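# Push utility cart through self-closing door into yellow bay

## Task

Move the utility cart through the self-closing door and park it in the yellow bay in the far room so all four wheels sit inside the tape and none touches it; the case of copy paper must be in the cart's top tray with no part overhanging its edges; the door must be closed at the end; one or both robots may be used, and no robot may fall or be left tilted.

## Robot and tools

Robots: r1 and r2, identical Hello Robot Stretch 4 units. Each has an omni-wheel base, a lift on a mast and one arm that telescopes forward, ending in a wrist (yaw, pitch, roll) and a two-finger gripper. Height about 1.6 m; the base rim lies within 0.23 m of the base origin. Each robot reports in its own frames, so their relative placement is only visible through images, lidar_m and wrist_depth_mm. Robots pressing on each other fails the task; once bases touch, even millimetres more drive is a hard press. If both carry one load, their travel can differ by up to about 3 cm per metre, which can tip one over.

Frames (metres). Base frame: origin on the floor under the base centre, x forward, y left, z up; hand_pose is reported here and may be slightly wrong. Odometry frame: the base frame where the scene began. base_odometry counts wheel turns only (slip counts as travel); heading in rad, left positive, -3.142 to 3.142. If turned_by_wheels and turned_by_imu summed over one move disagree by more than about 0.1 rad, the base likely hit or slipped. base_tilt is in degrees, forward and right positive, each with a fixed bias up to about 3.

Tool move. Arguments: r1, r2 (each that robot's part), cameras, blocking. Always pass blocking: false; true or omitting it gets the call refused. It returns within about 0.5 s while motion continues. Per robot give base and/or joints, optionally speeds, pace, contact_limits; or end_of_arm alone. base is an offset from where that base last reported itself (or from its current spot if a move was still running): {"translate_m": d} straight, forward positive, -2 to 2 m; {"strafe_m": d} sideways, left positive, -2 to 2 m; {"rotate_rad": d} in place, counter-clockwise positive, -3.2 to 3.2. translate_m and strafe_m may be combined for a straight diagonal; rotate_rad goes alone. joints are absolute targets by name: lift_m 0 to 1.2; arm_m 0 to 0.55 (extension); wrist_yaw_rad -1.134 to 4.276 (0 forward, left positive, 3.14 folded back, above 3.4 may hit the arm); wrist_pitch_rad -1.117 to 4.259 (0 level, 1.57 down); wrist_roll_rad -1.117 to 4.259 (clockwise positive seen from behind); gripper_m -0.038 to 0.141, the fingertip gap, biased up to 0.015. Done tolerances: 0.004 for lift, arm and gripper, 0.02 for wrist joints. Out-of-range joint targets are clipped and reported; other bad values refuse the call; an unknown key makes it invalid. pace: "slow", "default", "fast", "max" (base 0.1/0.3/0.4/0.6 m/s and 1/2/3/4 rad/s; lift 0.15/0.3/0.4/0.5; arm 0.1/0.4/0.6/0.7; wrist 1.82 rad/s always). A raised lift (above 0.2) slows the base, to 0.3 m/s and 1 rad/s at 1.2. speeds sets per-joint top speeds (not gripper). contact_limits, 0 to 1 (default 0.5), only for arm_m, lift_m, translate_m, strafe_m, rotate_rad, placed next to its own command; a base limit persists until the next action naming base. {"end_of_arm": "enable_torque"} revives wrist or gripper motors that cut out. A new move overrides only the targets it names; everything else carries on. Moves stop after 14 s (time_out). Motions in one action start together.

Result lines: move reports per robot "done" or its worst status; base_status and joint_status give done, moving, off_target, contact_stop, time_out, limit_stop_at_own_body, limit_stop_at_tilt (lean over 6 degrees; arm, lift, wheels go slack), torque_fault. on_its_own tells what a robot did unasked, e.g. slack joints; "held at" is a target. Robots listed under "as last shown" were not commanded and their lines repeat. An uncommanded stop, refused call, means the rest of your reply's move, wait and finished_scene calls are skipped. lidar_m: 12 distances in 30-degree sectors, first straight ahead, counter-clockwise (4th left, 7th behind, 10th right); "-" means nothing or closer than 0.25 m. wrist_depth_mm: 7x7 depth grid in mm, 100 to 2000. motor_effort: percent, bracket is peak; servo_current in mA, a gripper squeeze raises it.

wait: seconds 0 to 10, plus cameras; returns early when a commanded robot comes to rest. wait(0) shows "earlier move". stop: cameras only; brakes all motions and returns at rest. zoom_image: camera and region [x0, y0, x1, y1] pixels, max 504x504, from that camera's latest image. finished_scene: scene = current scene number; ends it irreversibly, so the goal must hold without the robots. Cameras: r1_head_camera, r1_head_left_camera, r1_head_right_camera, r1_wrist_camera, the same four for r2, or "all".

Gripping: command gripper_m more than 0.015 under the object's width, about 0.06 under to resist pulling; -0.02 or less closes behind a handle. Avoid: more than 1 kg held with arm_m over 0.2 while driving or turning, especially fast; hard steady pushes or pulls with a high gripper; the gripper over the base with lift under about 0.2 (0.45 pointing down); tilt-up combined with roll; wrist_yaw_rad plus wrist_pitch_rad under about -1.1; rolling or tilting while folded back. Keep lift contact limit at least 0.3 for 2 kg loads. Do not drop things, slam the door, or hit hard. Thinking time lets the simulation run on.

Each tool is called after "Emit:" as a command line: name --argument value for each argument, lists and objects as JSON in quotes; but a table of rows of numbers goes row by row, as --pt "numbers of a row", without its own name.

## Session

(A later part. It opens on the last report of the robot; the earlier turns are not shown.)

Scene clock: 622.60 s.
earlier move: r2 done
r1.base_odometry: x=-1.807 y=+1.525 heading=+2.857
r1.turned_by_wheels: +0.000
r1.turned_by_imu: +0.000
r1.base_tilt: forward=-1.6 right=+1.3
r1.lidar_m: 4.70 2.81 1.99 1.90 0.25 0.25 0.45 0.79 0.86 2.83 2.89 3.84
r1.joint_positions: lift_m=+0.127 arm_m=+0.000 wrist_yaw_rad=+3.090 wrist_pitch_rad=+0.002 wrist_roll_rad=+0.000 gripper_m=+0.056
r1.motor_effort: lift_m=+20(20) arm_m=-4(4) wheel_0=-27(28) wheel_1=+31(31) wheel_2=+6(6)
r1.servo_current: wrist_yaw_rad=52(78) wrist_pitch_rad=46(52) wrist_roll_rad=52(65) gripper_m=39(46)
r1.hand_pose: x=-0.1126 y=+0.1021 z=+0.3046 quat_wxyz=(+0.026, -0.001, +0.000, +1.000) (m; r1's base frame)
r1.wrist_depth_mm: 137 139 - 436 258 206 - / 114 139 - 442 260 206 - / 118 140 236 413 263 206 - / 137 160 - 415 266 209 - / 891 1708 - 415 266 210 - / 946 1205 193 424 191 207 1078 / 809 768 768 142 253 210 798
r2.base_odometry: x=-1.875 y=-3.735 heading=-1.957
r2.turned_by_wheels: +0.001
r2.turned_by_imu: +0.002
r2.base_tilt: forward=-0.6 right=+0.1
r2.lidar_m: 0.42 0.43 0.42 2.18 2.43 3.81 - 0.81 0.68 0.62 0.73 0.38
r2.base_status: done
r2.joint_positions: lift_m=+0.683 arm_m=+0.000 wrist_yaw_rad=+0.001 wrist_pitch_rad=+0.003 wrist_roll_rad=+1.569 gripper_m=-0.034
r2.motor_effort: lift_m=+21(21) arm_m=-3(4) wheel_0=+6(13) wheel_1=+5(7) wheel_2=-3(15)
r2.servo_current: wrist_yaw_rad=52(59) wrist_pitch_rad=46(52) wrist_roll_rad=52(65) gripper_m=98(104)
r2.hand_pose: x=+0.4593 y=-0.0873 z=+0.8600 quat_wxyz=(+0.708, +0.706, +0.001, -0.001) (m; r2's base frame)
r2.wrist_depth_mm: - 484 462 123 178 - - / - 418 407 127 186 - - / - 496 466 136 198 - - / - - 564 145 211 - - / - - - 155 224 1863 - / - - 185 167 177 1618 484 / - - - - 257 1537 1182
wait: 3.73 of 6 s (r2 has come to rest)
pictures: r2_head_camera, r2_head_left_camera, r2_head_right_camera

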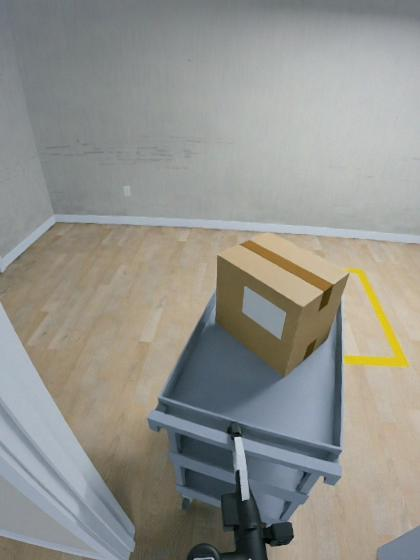

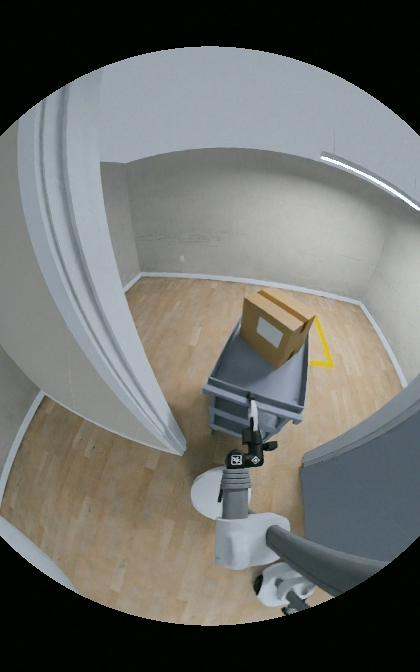

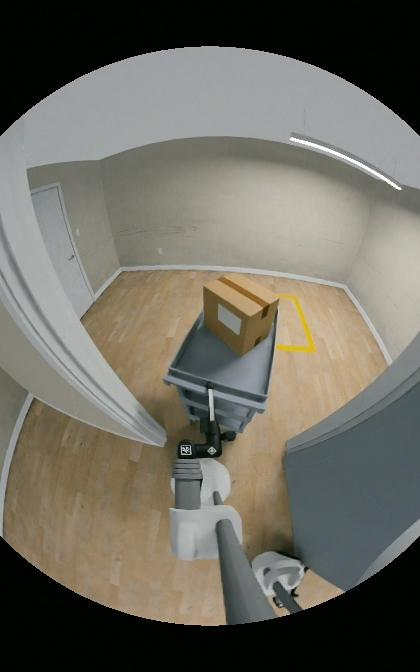

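Emit:
move --blocking false --cameras '[]' --r2 '{"base":{"translate_m":0.40,"strafe_m":-0.06},"pace":"slow"}'

Emit:
wait --seconds 6 --cameras '["r2_head_camera","r2_head_left_camera","r2_head_right_camera"]'

Scene clock: 648.90 s.
move: r2 moving
r1: as last shown
r1.lidar_m: 4.71 2.84 2.00 1.90 0.25 0.25 0.45 0.81 0.86 2.84 2.88 3.85
r1.servo_current: wrist_yaw_rad=59(65) wrist_pitch_rad=46(52) wrist_roll_rad=52(52) gripper_m=39(52)
r1.wrist_depth_mm: 137 138 - 439 258 206 - / 114 139 - 445 260 206 - / 118 140 236 413 263 207 - / 137 160 - 413 265 209 - / 878 1708 - 415 266 210 - / 931 1205 193 424 191 206 1098 / 809 759 759 143 252 210 798
r2.base_odometry: x=-1.881 y=-3.746 heading=-1.957
r2.turned_by_wheels: +0.000
r2.turned_by_imu: +0.001
r2.base_tilt: forward=-0.7 right=+0.1
r2.lidar_m: 0.42 0.42 0.38 2.21 2.44 3.80 - 0.82 0.67 0.62 0.71 0.40
r2.base_status: translate_m moving; strafe_m moving
r2.joint_positions: lift_m=+0.683 arm_m=+0.000 wrist_yaw_rad=+0.001 wrist_pitch_rad=+0.003 wrist_roll_rad=+1.569 gripper_m=-0.034
r2.measured_speeds: translate_m=+0.050 strafe_m=-0.007 rotate_rad=+0.001 lift_m=+0.000 arm_m=+0.000 wrist_yaw_rad=+0.000 wrist_pitch_rad=+0.000 wrist_roll_rad=+0.000
r2.motor_effort: lift_m=+21(21) arm_m=-3(4) wheel_0=+10(11) wheel_1=+6(8) wheel_2=-11(12)
r2.servo_current: wrist_yaw_rad=52(59) wrist_pitch_rad=39(52) wrist_roll_rad=46(52) gripper_m=91(98)
r2.hand_pose: x=+0.4593 y=-0.0873 z=+0.8600 quat_wxyz=(+0.708, +0.706, +0.001, -0.001) (m; r2's base frame)
r2.wrist_depth_mm: - 488 466 123 178 - - / - 418 410 127 186 - - / - 496 466 136 197 - - / - - 559 145 210 - - / - - - 155 225 1863 - / - - 186 167 177 1618 488 / - - - - - 1499 1205
pictures: none

Scene clock: 653.70 s.
earlier move: r2 done
r1.base_odometry: x=-1.807 y=+1.525 heading=+2.857
r1.turned_by_wheels: +0.000
r1.turned_by_imu: +0.000
r1.base_tilt: forward=-1.6 right=+1.3
r1.lidar_m: 4.71 2.82 2.01 1.88 0.25 0.25 0.45 1.13 1.47 2.80 2.90 3.84
r1.joint_positions: lift_m=+0.127 arm_m=+0.000 wrist_yaw_rad=+3.090 wrist_pitch_rad=+0.002 wrist_roll_rad=+0.000 gripper_m=+0.056
r1.motor_effort: lift_m=+20(20) arm_m=-4(4) wheel_0=-27(28) wheel_1=+31(31) wheel_2=+6(6)
r1.servo_current: wrist_yaw_rad=33(72) wrist_pitch_rad=46(52) wrist_roll_rad=52(65) gripper_m=39(52)
r1.hand_pose: x=-0.1126 y=+0.1021 z=+0.3046 quat_wxyz=(+0.026, -0.001, +0.000, +1.000) (m; r1's base frame)
r1.wrist_depth_mm: 137 139 - 436 258 207 - / 114 139 - 442 260 207 - / 118 140 236 410 263 206 - / 137 160 - 415 265 209 - / 1078 1708 - 418 265 209 - / 1118 1255 193 424 191 207 1078 / 866 750 750 143 254 211 798
r2.base_odometry: x=-2.081 y=-4.083 heading=-1.958
r2.turned_by_wheels: +0.000
r2.turned_by_imu: -0.001
r2.base_tilt: forward=-0.7 right=+0.1
r2.lidar_m: 0.44 2.69 2.22 0.33 0.41 3.78 1.18 0.87 0.63 0.66 0.41 0.36
r2.base_status: done
r2.joint_positions: lift_m=+0.683 arm_m=+0.000 wrist_yaw_rad=-0.002 wrist_pitch_rad=+0.003 wrist_roll_rad=+1.569 gripper_m=-0.034
r2.motor_effort: lift_m=+21(21) arm_m=-3(4) wheel_0=+3(11) wheel_1=+3(8) wheel_2=-8(14)
r2.servo_current: wrist_yaw_rad=52(59) wrist_pitch_rad=46(52) wrist_roll_rad=52(59) gripper_m=91(104)
r2.hand_pose: x=+0.4591 y=-0.0880 z=+0.8600 quat_wxyz=(+0.708, +0.706, +0.000, -0.002) (m; r2's base frame)
r2.wrist_depth_mm: - 382 382 103 158 - - / - 410 410 113 171 - - / - - 504 119 186 - - / - - - 132 203 - - / - - - 145 223 1708 521 / - - 185 165 178 1618 477 / - - - - - 1618 1205
wait: 4.80 of 6 s (r2 has come to rest)
pictures: r2_head_camera, r2_head_left_camera, r2_head_right_camera

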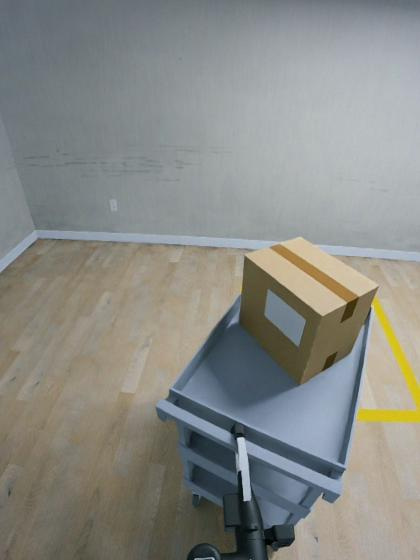

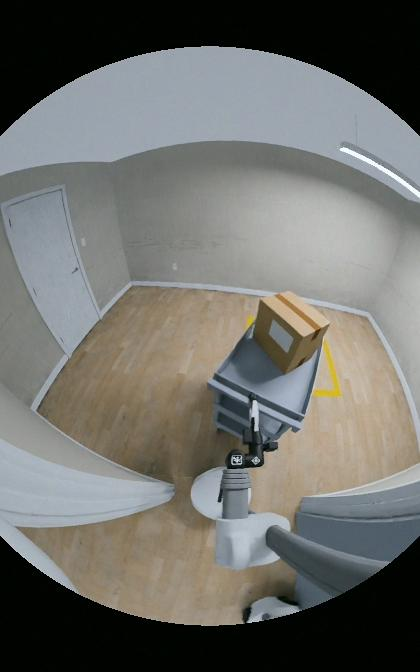

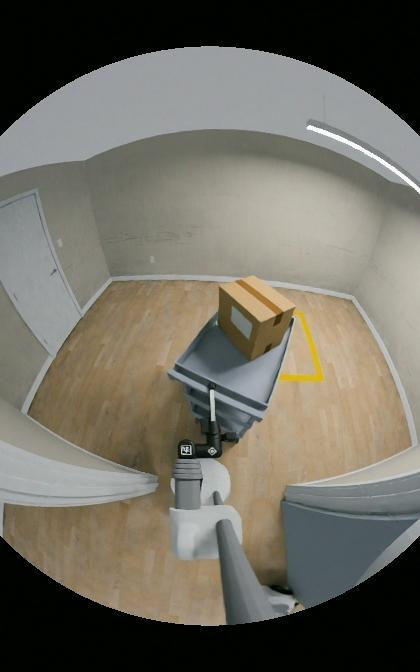

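Emit:
move --blocking false --cameras '[]' --r2 '{"base":{"translate_m":0.26,"strafe_m":-0.045},"pace":"slow"}'

Emit:
wait --seconds 6 --cameras '["r2_head_camera","r2_head_right_camera"]'

Scene clock: 660.67 s.
move: r2 moving
r1: as last shown
r1.lidar_m: 4.72 2.83 2.01 1.90 0.25 0.25 0.45 1.16 1.47 2.84 2.90 3.86
r1.servo_current: wrist_yaw_rad=59(65) wrist_pitch_rad=46(46) wrist_roll_rad=52(59) gripper_m=46(46)
r1.wrist_depth_mm: 137 138 - 436 258 206 - / 114 140 - 445 262 207 - / 118 140 236 410 263 206 - / 137 160 - 415 264 209 - / 1078 1708 - 418 266 209 - / 1098 1229 194 427 191 207 1098 / 878 750 759 143 253 210 778
r2.base_odometry: x=-2.088 y=-4.094 heading=-1.958
r2.turned_by_wheels: +0.000
r2.turned_by_imu: +0.000
r2.base_tilt: forward=-0.6 right=+0.1
r2.lidar_m: 0.44 2.68 2.23 0.33 0.39 3.76 1.22 0.85 0.64 0.65 0.40 0.35
r2.base_status: translate_m moving; strafe_m moving
r2.joint_positions: lift_m=+0.683 arm_m=+0.000 wrist_yaw_rad=-0.002 wrist_pitch_rad=+0.003 wrist_roll_rad=+1.569 gripper_m=-0.034
r2.measured_speeds: translate_m=+0.048 strafe_m=-0.008 rotate_rad=+0.000 lift_m=+0.000 arm_m=+0.000 wrist_yaw_rad=+0.000 wrist_pitch_rad=+0.000 wrist_roll_rad=+0.000
r2.motor_effort: lift_m=+21(21) arm_m=-4(4) wheel_0=+6(7) wheel_1=+4(6) wheel_2=-11(13)
r2.servo_current: wrist_yaw_rad=52(59) wrist_pitch_rad=46(46) wrist_roll_rad=46(52) gripper_m=98(98)
r2.hand_pose: x=+0.4591 y=-0.0880 z=+0.8600 quat_wxyz=(+0.708, +0.706, +0.000, -0.002) (m; r2's base frame)
r2.wrist_depth_mm: - 379 377 103 157 - - / - 407 410 110 170 - - / - - 500 118 185 - - / - - - 131 202 - - / - - - 145 223 1756 512 / - - 185 161 178 1618 477 / - - - - - 1366 1205
pictures: none

Scene clock: 664.07 s.
earlier move: r2 done
r1.base_odometry: x=-1.807 y=+1.525 heading=+2.857
r1.turned_by_wheels: +0.000
r1.turned_by_imu: +0.000
r1.base_tilt: forward=-1.6 right=+1.3
r1.lidar_m: 4.72 2.83 2.01 1.90 0.25 0.25 0.46 1.39 1.48 2.82 2.92 3.86
r1.joint_positions: lift_m=+0.127 arm_m=+0.000 wrist_yaw_rad=+3.090 wrist_pitch_rad=+0.002 wrist_roll_rad=+0.000 gripper_m=+0.056
r1.motor_effort: lift_m=+20(20) arm_m=-3(4) wheel_0=-27(28) wheel_1=+31(31) wheel_2=+6(6)
r1.servo_current: wrist_yaw_rad=46(78) wrist_pitch_rad=46(52) wrist_roll_rad=26(65) gripper_m=39(46)
r1.hand_pose: x=-0.1126 y=+0.1021 z=+0.3046 quat_wxyz=(+0.026, -0.001, +0.000, +1.000) (m; r1's base frame)
r1.wrist_depth_mm: 137 139 - 436 258 206 - / 114 139 - 445 259 206 - / 118 140 236 407 263 207 - / 137 160 - 413 266 210 - / 1308 1464 - 421 266 208 - / 1229 1205 193 421 191 208 1098 / 866 768 759 143 253 210 788
r2.base_odometry: x=-2.221 y=-4.307 heading=-1.957
r2.turned_by_wheels: +0.000
r2.turned_by_imu: +0.001
r2.base_tilt: forward=-0.7 right=+0.1
r2.lidar_m: 0.44 2.79 2.25 0.73 0.45 4.55 1.37 0.82 0.72 2.52 0.40 0.36
r2.base_status: done
r2.joint_positions: lift_m=+0.683 arm_m=+0.000 wrist_yaw_rad=-0.002 wrist_pitch_rad=+0.003 wrist_roll_rad=+1.569 gripper_m=-0.034
r2.motor_effort: lift_m=+21(21) arm_m=-4(4) wheel_0=+5(11) wheel_1=+4(6) wheel_2=-7(13)
r2.servo_current: wrist_yaw_rad=46(59) wrist_pitch_rad=46(46) wrist_roll_rad=39(59) gripper_m=98(104)
r2.hand_pose: x=+0.4591 y=-0.0880 z=+0.8600 quat_wxyz=(+0.708, +0.706, +0.000, -0.002) (m; r2's base frame)
r2.wrist_depth_mm: - 357 351 - 143 - - / - 449 427 - 160 - - / - - 549 105 174 - - / - - - 115 195 1618 - / - - - 133 216 1618 496 / - - 185 154 173 1576 1182 / - - - - 347 343 357
wait: 3.40 of 6 s (r2 has come to rest)
pictures: r2_head_camera, r2_head_right_camera

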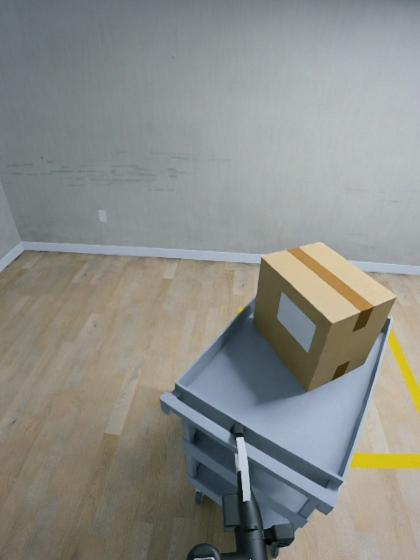

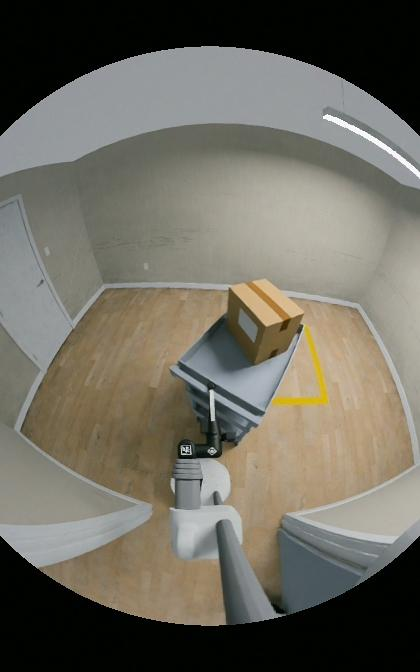

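Emit:
move --blocking false --cameras '[]' --r2 '{"base":{"rotate_rad":-0.3},"pace":"slow"}'

Emit:
wait --seconds 3 --cameras '[]'

Emit:
move --blocking false --cameras '[]' --r2 '{"base":{"strafe_m":0.14},"pace":"slow"}'

Emit:
wait --seconds 4 --cameras '["r2_head_camera","r2_head_right_camera"]'

Scene clock: 670.50 s.
move: r2 moving
r1: as last shown
r1.lidar_m: 4.70 2.85 2.00 1.88 0.25 0.25 0.45 1.39 1.46 2.83 2.90 3.85
r1.motor_effort: lift_m=+20(20) arm_m=-4(4) wheel_0=-28(28) wheel_1=+30(31) wheel_2=+6(6)
r1.servo_current: wrist_yaw_rad=52(65) wrist_pitch_rad=33(52) wrist_roll_rad=46(52) gripper_m=39(46)
r1.wrist_depth_mm: 137 138 - 436 258 206 - / 114 139 - 442 260 206 - / 118 140 237 410 264 206 - / 137 160 - 413 265 209 - / 1308 1499 - 418 266 208 - / 1255 1229 194 424 191 207 1098 / 866 750 768 143 253 210 798
r2.base_odometry: x=-2.221 y=-4.307 heading=-2.081
r2.turned_by_wheels: -0.124
r2.turned_by_imu: -0.120
r2.base_tilt: forward=-0.7 right=+0.0
r2.lidar_m: 0.44 2.66 2.29 1.04 0.45 0.49 1.54 0.88 0.71 1.30 2.67 0.36
r2.base_status: rotate_rad moving
r2.joint_positions: lift_m=+0.683 arm_m=+0.000 wrist_yaw_rad=+0.009 wrist_pitch_rad=+0.003 wrist_roll_rad=+1.569 gripper_m=-0.034
r2.measured_speeds: translate_m=+0.001 strafe_m=-0.001 rotate_rad=-0.488 lift_m=+0.000 arm_m=+0.000 wrist_yaw_rad=+0.000 wrist_pitch_rad=+0.000 wrist_roll_rad=+0.000
r2.motor_effort: lift_m=+21(21) arm_m=-4(4) wheel_0=+16(17) wheel_1=+10(10) wheel_2=+11(12)
r2.servo_current: wrist_yaw_rad=52(65) wrist_pitch_rad=39(52) wrist_roll_rad=33(65) gripper_m=98(104)
r2.hand_pose: x=+0.4601 y=-0.0848 z=+0.8600 quat_wxyz=(+0.708, +0.706, +0.004, +0.002) (m; r2's base frame)
r2.wrist_depth_mm: - 387 387 102 156 - - / - 404 402 109 168 - - / - - 492 116 183 - - / - - 640 131 200 - - / - - - 142 220 1756 521 / - - 187 161 177 1576 480 / - - - - - 1397 1182
pictures: none

Scene clock: 671.40 s.
earlier move: r2 done
r1.base_odometry: x=-1.807 y=+1.525 heading=+2.857
r1.turned_by_wheels: +0.000
r1.turned_by_imu: +0.000
r1.base_tilt: forward=-1.6 right=+1.3
r1.lidar_m: 4.71 2.82 1.98 1.89 0.25 0.25 0.44 1.39 1.46 2.81 2.87 3.84
r1.joint_positions: lift_m=+0.127 arm_m=+0.000 wrist_yaw_rad=+3.090 wrist_pitch_rad=+0.002 wrist_roll_rad=+0.000 gripper_m=+0.056
r1.motor_effort: lift_m=+20(20) arm_m=-4(4) wheel_0=-28(28) wheel_1=+31(31) wheel_2=+6(6)
r1.servo_current: wrist_yaw_rad=46(65) wrist_pitch_rad=39(52) wrist_roll_rad=59(59) gripper_m=39(46)
r1.hand_pose: x=-0.1126 y=+0.1021 z=+0.3046 quat_wxyz=(+0.026, -0.001, +0.000, +1.000) (m; r1's base frame)
r1.wrist_depth_mm: 137 139 - 439 258 207 - / 114 139 - 442 262 206 - / 118 140 238 413 263 207 - / 137 160 - 413 265 208 - / 1281 1537 1921 418 265 209 - / 1205 1182 194 424 191 208 1078 / 866 759 768 143 254 210 798
r2.base_odometry: x=-2.221 y=-4.307 heading=-2.256
r2.turned_by_wheels: -0.174
r2.turned_by_imu: -0.170
r2.base_tilt: forward=-0.6 right=+0.1
r2.lidar_m: 0.39 0.43 2.40 2.21 0.47 0.45 - 1.24 0.72 0.71 2.54 0.41
r2.base_status: done
r2.joint_positions: lift_m=+0.683 arm_m=+0.000 wrist_yaw_rad=+0.002 wrist_pitch_rad=+0.003 wrist_roll_rad=+1.569 gripper_m=-0.034
r2.motor_effort: lift_m=+21(21) arm_m=-3(4) wheel_0=+6(17) wheel_1=+5(10) wheel_2=+7(13)
r2.servo_current: wrist_yaw_rad=46(65) wrist_pitch_rad=39(52) wrist_roll_rad=65(65) gripper_m=98(104)
r2.hand_pose: x=+0.4595 y=-0.0869 z=+0.8600 quat_wxyz=(+0.708, +0.706, +0.002, +0.000) (m; r2's base frame)
r2.wrist_depth_mm: - - - 150 206 1576 - / - - 535 154 211 759 - / - 462 449 157 216 - - / - - 496 162 223 - - / - - 569 167 229 - - / - - 186 171 177 - - / - - - - - 1499 477
wait: 0.90 of 3 s (r2 has come to rest)
pictures: none

Scene clock: 671.90 s.
move: r2 moving
r1: as last shown
r1.lidar_m: 4.72 2.83 2.00 1.90 0.25 0.25 0.45 1.39 1.47 2.83 2.92 3.84
r1.motor_effort: lift_m=+20(20) arm_m=-4(4) wheel_0=-27(28) wheel_1=+30(31) wheel_2=+6(6)
r1.servo_current: wrist_yaw_rad=46(65) wrist_pitch_rad=39(52) wrist_roll_rad=52(52) gripper_m=33(46)
r1.wrist_depth_mm: 137 138 - 439 258 207 - / 114 139 - 445 260 207 - / 118 140 238 415 264 206 - / 137 160 - 413 266 209 - / 1308 1618 - 418 266 209 - / 1229 1205 194 424 191 207 1138 / 878 750 759 143 254 210 809
r2.base_odometry: x=-2.210 y=-4.316 heading=-2.256
r2.turned_by_wheels: +0.000
r2.turned_by_imu: +0.000
r2.base_tilt: forward=-0.7 right=+0.1
r2.lidar_m: 0.41 0.45 2.39 2.20 0.48 0.42 - 1.26 0.74 0.73 2.56 0.41
r2.base_status: strafe_m moving
r2.joint_positions: lift_m=+0.683 arm_m=+0.000 wrist_yaw_rad=+0.002 wrist_pitch_rad=+0.003 wrist_roll_rad=+1.569 gripper_m=-0.034
r2.measured_speeds: translate_m=+0.000 strafe_m=+0.056 rotate_rad=+0.002 lift_m=+0.000 arm_m=+0.000 wrist_yaw_rad=+0.000 wrist_pitch_rad=+0.000 wrist_roll_rad=+0.000
r2.motor_effort: lift_m=+21(21) arm_m=-4(4) wheel_0=-7(12) wheel_1=+7(9) wheel_2=-1(6)
r2.servo_current: wrist_yaw_rad=46(59) wrist_pitch_rad=39(46) wrist_roll_rad=46(52) gripper_m=98(98)
r2.hand_pose: x=+0.4595 y=-0.0869 z=+0.8600 quat_wxyz=(+0.708, +0.706, +0.002, +0.000) (m; r2's base frame)
r2.wrist_depth_mm: - - - 150 205 1537 - / - - 525 153 211 768 - / - 459 445 157 216 - - / - - 496 162 223 - - / - - 574 168 229 - - / - - 184 171 177 1756 - / - - - - - 1499 473
pictures: none

Scene clock: 673.93 s.
earlier move: r2 done
r1.base_odometry: x=-1.807 y=+1.525 heading=+2.857
r1.turned_by_wheels: +0.000
r1.turned_by_imu: +0.000
r1.base_tilt: forward=-1.6 right=+1.3
r1.lidar_m: 4.71 2.81 2.01 1.89 0.25 0.25 0.45 1.43 1.46 2.84 2.92 3.83
r1.joint_positions: lift_m=+0.127 arm_m=+0.000 wrist_yaw_rad=+3.090 wrist_pitch_rad=+0.002 wrist_roll_rad=+0.000 gripper_m=+0.056
r1.motor_effort: lift_m=+20(20) arm_m=-4(4) wheel_0=-27(28) wheel_1=+31(31) wheel_2=+6(6)
r1.servo_current: wrist_yaw_rad=39(72) wrist_pitch_rad=33(52) wrist_roll_rad=46(65) gripper_m=46(52)
r1.hand_pose: x=-0.1126 y=+0.1021 z=+0.3046 quat_wxyz=(+0.026, -0.001, +0.000, +1.000) (m; r1's base frame)
r1.wrist_depth_mm: 137 139 - 433 259 206 - / 114 139 - 439 262 206 - / 118 140 236 407 265 207 - / 137 160 - 415 265 209 - / 1308 1756 - 424 266 210 - / 1205 1205 194 424 191 208 1078 / 866 759 759 142 254 209 788
r2.base_odometry: x=-2.113 y=-4.395 heading=-2.256
r2.turned_by_wheels: +0.000
r2.turned_by_imu: +0.000
r2.base_tilt: forward=-0.8 right=+0.0
r2.lidar_m: 0.40 2.51 2.24 2.09 0.52 0.37 - 1.45 0.86 0.88 2.69 0.40
r2.base_status: done
r2.joint_positions: lift_m=+0.683 arm_m=+0.000 wrist_yaw_rad=-0.002 wrist_pitch_rad=+0.003 wrist_roll_rad=+1.569 gripper_m=-0.034
r2.motor_effort: lift_m=+21(21) arm_m=-4(4) wheel_0=-6(14) wheel_1=+3(9) wheel_2=+0(6)
r2.servo_current: wrist_yaw_rad=46(59) wrist_pitch_rad=46(52) wrist_roll_rad=39(65) gripper_m=98(104)
r2.hand_pose: x=+0.4591 y=-0.0880 z=+0.8600 quat_wxyz=(+0.708, +0.706, +0.000, -0.002) (m; r2's base frame)
r2.wrist_depth_mm: - - 488 - 181 - - / - 427 421 132 191 - - / - 484 455 140 203 - - / - - 549 150 213 - - / - - - 159 226 1863 - / - - 185 168 178 1618 500 / - - - - - 1537 1182
wait: 2.03 of 4 s (r2 has come to rest)
pictures: r2_head_camera, r2_head_right_camera

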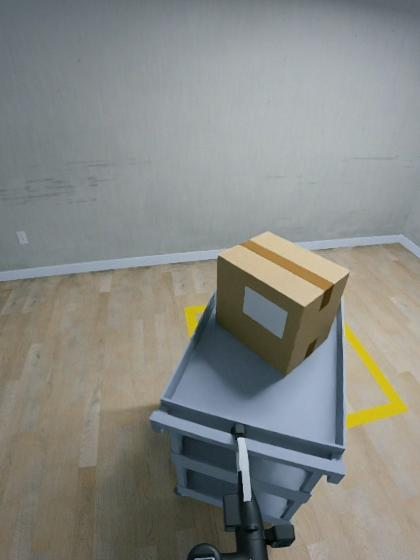

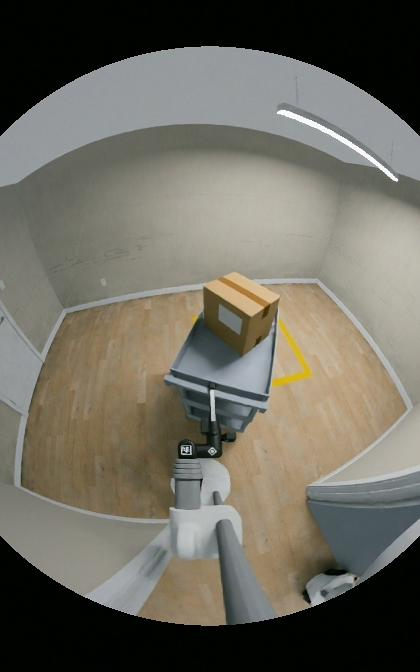

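Emit:
move --blocking false --cameras '[]' --r2 '{"base":{"translate_m":0.25,"strafe_m":-0.13},"pace":"slow"}'

Emit:
wait --seconds 6 --cameras '["r2_head_camera","r2_head_right_camera","r2_head_left_camera"]'

Scene clock: 686.60 s.
move: r2 moving
r1: as last shown
r1.lidar_m: 4.69 2.83 2.02 1.87 0.25 0.25 0.46 1.45 1.48 2.83 2.88 3.87
r1.motor_effort: lift_m=+20(20) arm_m=-3(4) wheel_0=-28(28) wheel_1=+31(31) wheel_2=+6(6)
r1.servo_current: wrist_yaw_rad=26(65) wrist_pitch_rad=39(52) wrist_roll_rad=33(72) gripper_m=46(46)
r1.wrist_depth_mm: 137 138 - 436 259 206 - / 114 139 - 439 259 206 - / 118 140 236 410 263 207 - / 137 160 - 415 265 208 - / 1366 1708 - 421 266 209 - / 1229 1205 194 424 191 207 1098 / 866 759 750 143 253 211 798
r2.base_odometry: x=-2.125 y=-4.401 heading=-2.256
r2.turned_by_wheels: +0.000
r2.turned_by_imu: +0.001
r2.base_tilt: forward=-0.7 right=+0.1
r2.lidar_m: 0.42 2.52 2.26 2.08 0.56 0.34 - 1.49 0.85 0.84 2.68 0.39
r2.base_status: translate_m moving; strafe_m moving
r2.joint_positions: lift_m=+0.683 arm_m=+0.000 wrist_yaw_rad=-0.002 wrist_pitch_rad=+0.003 wrist_roll_rad=+1.569 gripper_m=-0.034
r2.measured_speeds: translate_m=+0.049 strafe_m=-0.025 rotate_rad=+0.000 lift_m=+0.000 arm_m=+0.000 wrist_yaw_rad=+0.000 wrist_pitch_rad=+0.000 wrist_roll_rad=+0.000
r2.motor_effort: lift_m=+21(21) arm_m=-4(4) wheel_0=+6(10) wheel_1=+5(6) wheel_2=-10(13)
r2.servo_current: wrist_yaw_rad=52(59) wrist_pitch_rad=46(46) wrist_roll_rad=46(46) gripper_m=98(98)
r2.hand_pose: x=+0.4591 y=-0.0880 z=+0.8600 quat_wxyz=(+0.708, +0.706, +0.000, -0.002) (m; r2's base frame)
r2.wrist_depth_mm: - - 488 - 180 - - / - 424 415 131 190 - - / - 488 459 139 203 - - / - - 539 150 213 - - / - - - 157 225 1863 - / - - 185 167 177 1618 496 / - - - - - 1499 1182
pictures: none

Scene clock: 690.10 s.
earlier move: r2 done
r1.base_odometry: x=-1.807 y=+1.525 heading=+2.857
r1.turned_by_wheels: +0.000
r1.turned_by_imu: +0.000
r1.base_tilt: forward=-1.6 right=+1.3
r1.lidar_m: 4.70 2.83 1.99 1.90 0.25 0.25 0.45 1.42 1.48 2.83 2.90 3.84
r1.joint_positions: lift_m=+0.127 arm_m=+0.000 wrist_yaw_rad=+3.090 wrist_pitch_rad=+0.002 wrist_roll_rad=+0.000 gripper_m=+0.056
r1.motor_effort: lift_m=+20(20) arm_m=-4(4) wheel_0=-27(28) wheel_1=+31(31) wheel_2=+6(6)
r1.servo_current: wrist_yaw_rad=52(78) wrist_pitch_rad=39(52) wrist_roll_rad=52(72) gripper_m=39(52)
r1.hand_pose: x=-0.1126 y=+0.1021 z=+0.3046 quat_wxyz=(+0.026, -0.001, +0.000, +1.000) (m; r1's base frame)
r1.wrist_depth_mm: 137 139 - 439 257 206 - / 114 139 - 445 260 207 - / 118 140 236 413 264 206 - / 137 160 - 413 266 210 - / 1808 1661 - 418 266 209 - / 1205 1229 193 421 191 206 1078 / 866 759 768 143 254 211 788
r2.base_odometry: x=-2.371 y=-4.506 heading=-2.256
r2.turned_by_wheels: +0.000
r2.turned_by_imu: +0.001
r2.base_tilt: forward=-0.7 right=+0.1
r2.lidar_m: 0.41 0.47 2.44 2.24 0.93 0.65 - 1.08 0.83 1.38 2.52 0.44
r2.base_status: done
r2.joint_positions: lift_m=+0.683 arm_m=+0.000 wrist_yaw_rad=-0.001 wrist_pitch_rad=+0.003 wrist_roll_rad=+1.569 gripper_m=-0.034
r2.motor_effort: lift_m=+21(21) arm_m=-4(4) wheel_0=+4(14) wheel_1=+4(8) wheel_2=-8(13)
r2.servo_current: wrist_yaw_rad=33(65) wrist_pitch_rad=46(52) wrist_roll_rad=52(59) gripper_m=98(104)
r2.hand_pose: x=+0.4592 y=-0.0877 z=+0.8600 quat_wxyz=(+0.708, +0.706, +0.001, -0.001) (m; r2's base frame)
r2.wrist_depth_mm: - - - 155 212 1661 - / - - 569 158 216 - - / - 484 455 162 220 - - / - - 488 165 225 - - / - - 554 168 229 - - / - - 185 171 177 - - / - - - - - 521 484
wait: 3.50 of 6 s (r2 has come to rest)
pictures: r2_head_camera, r2_head_left_camera, r2_head_right_camera

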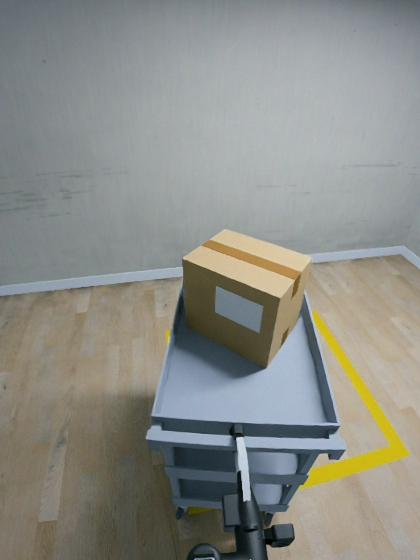

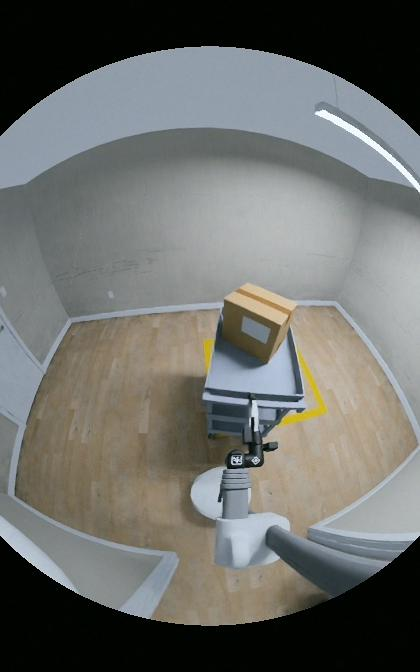

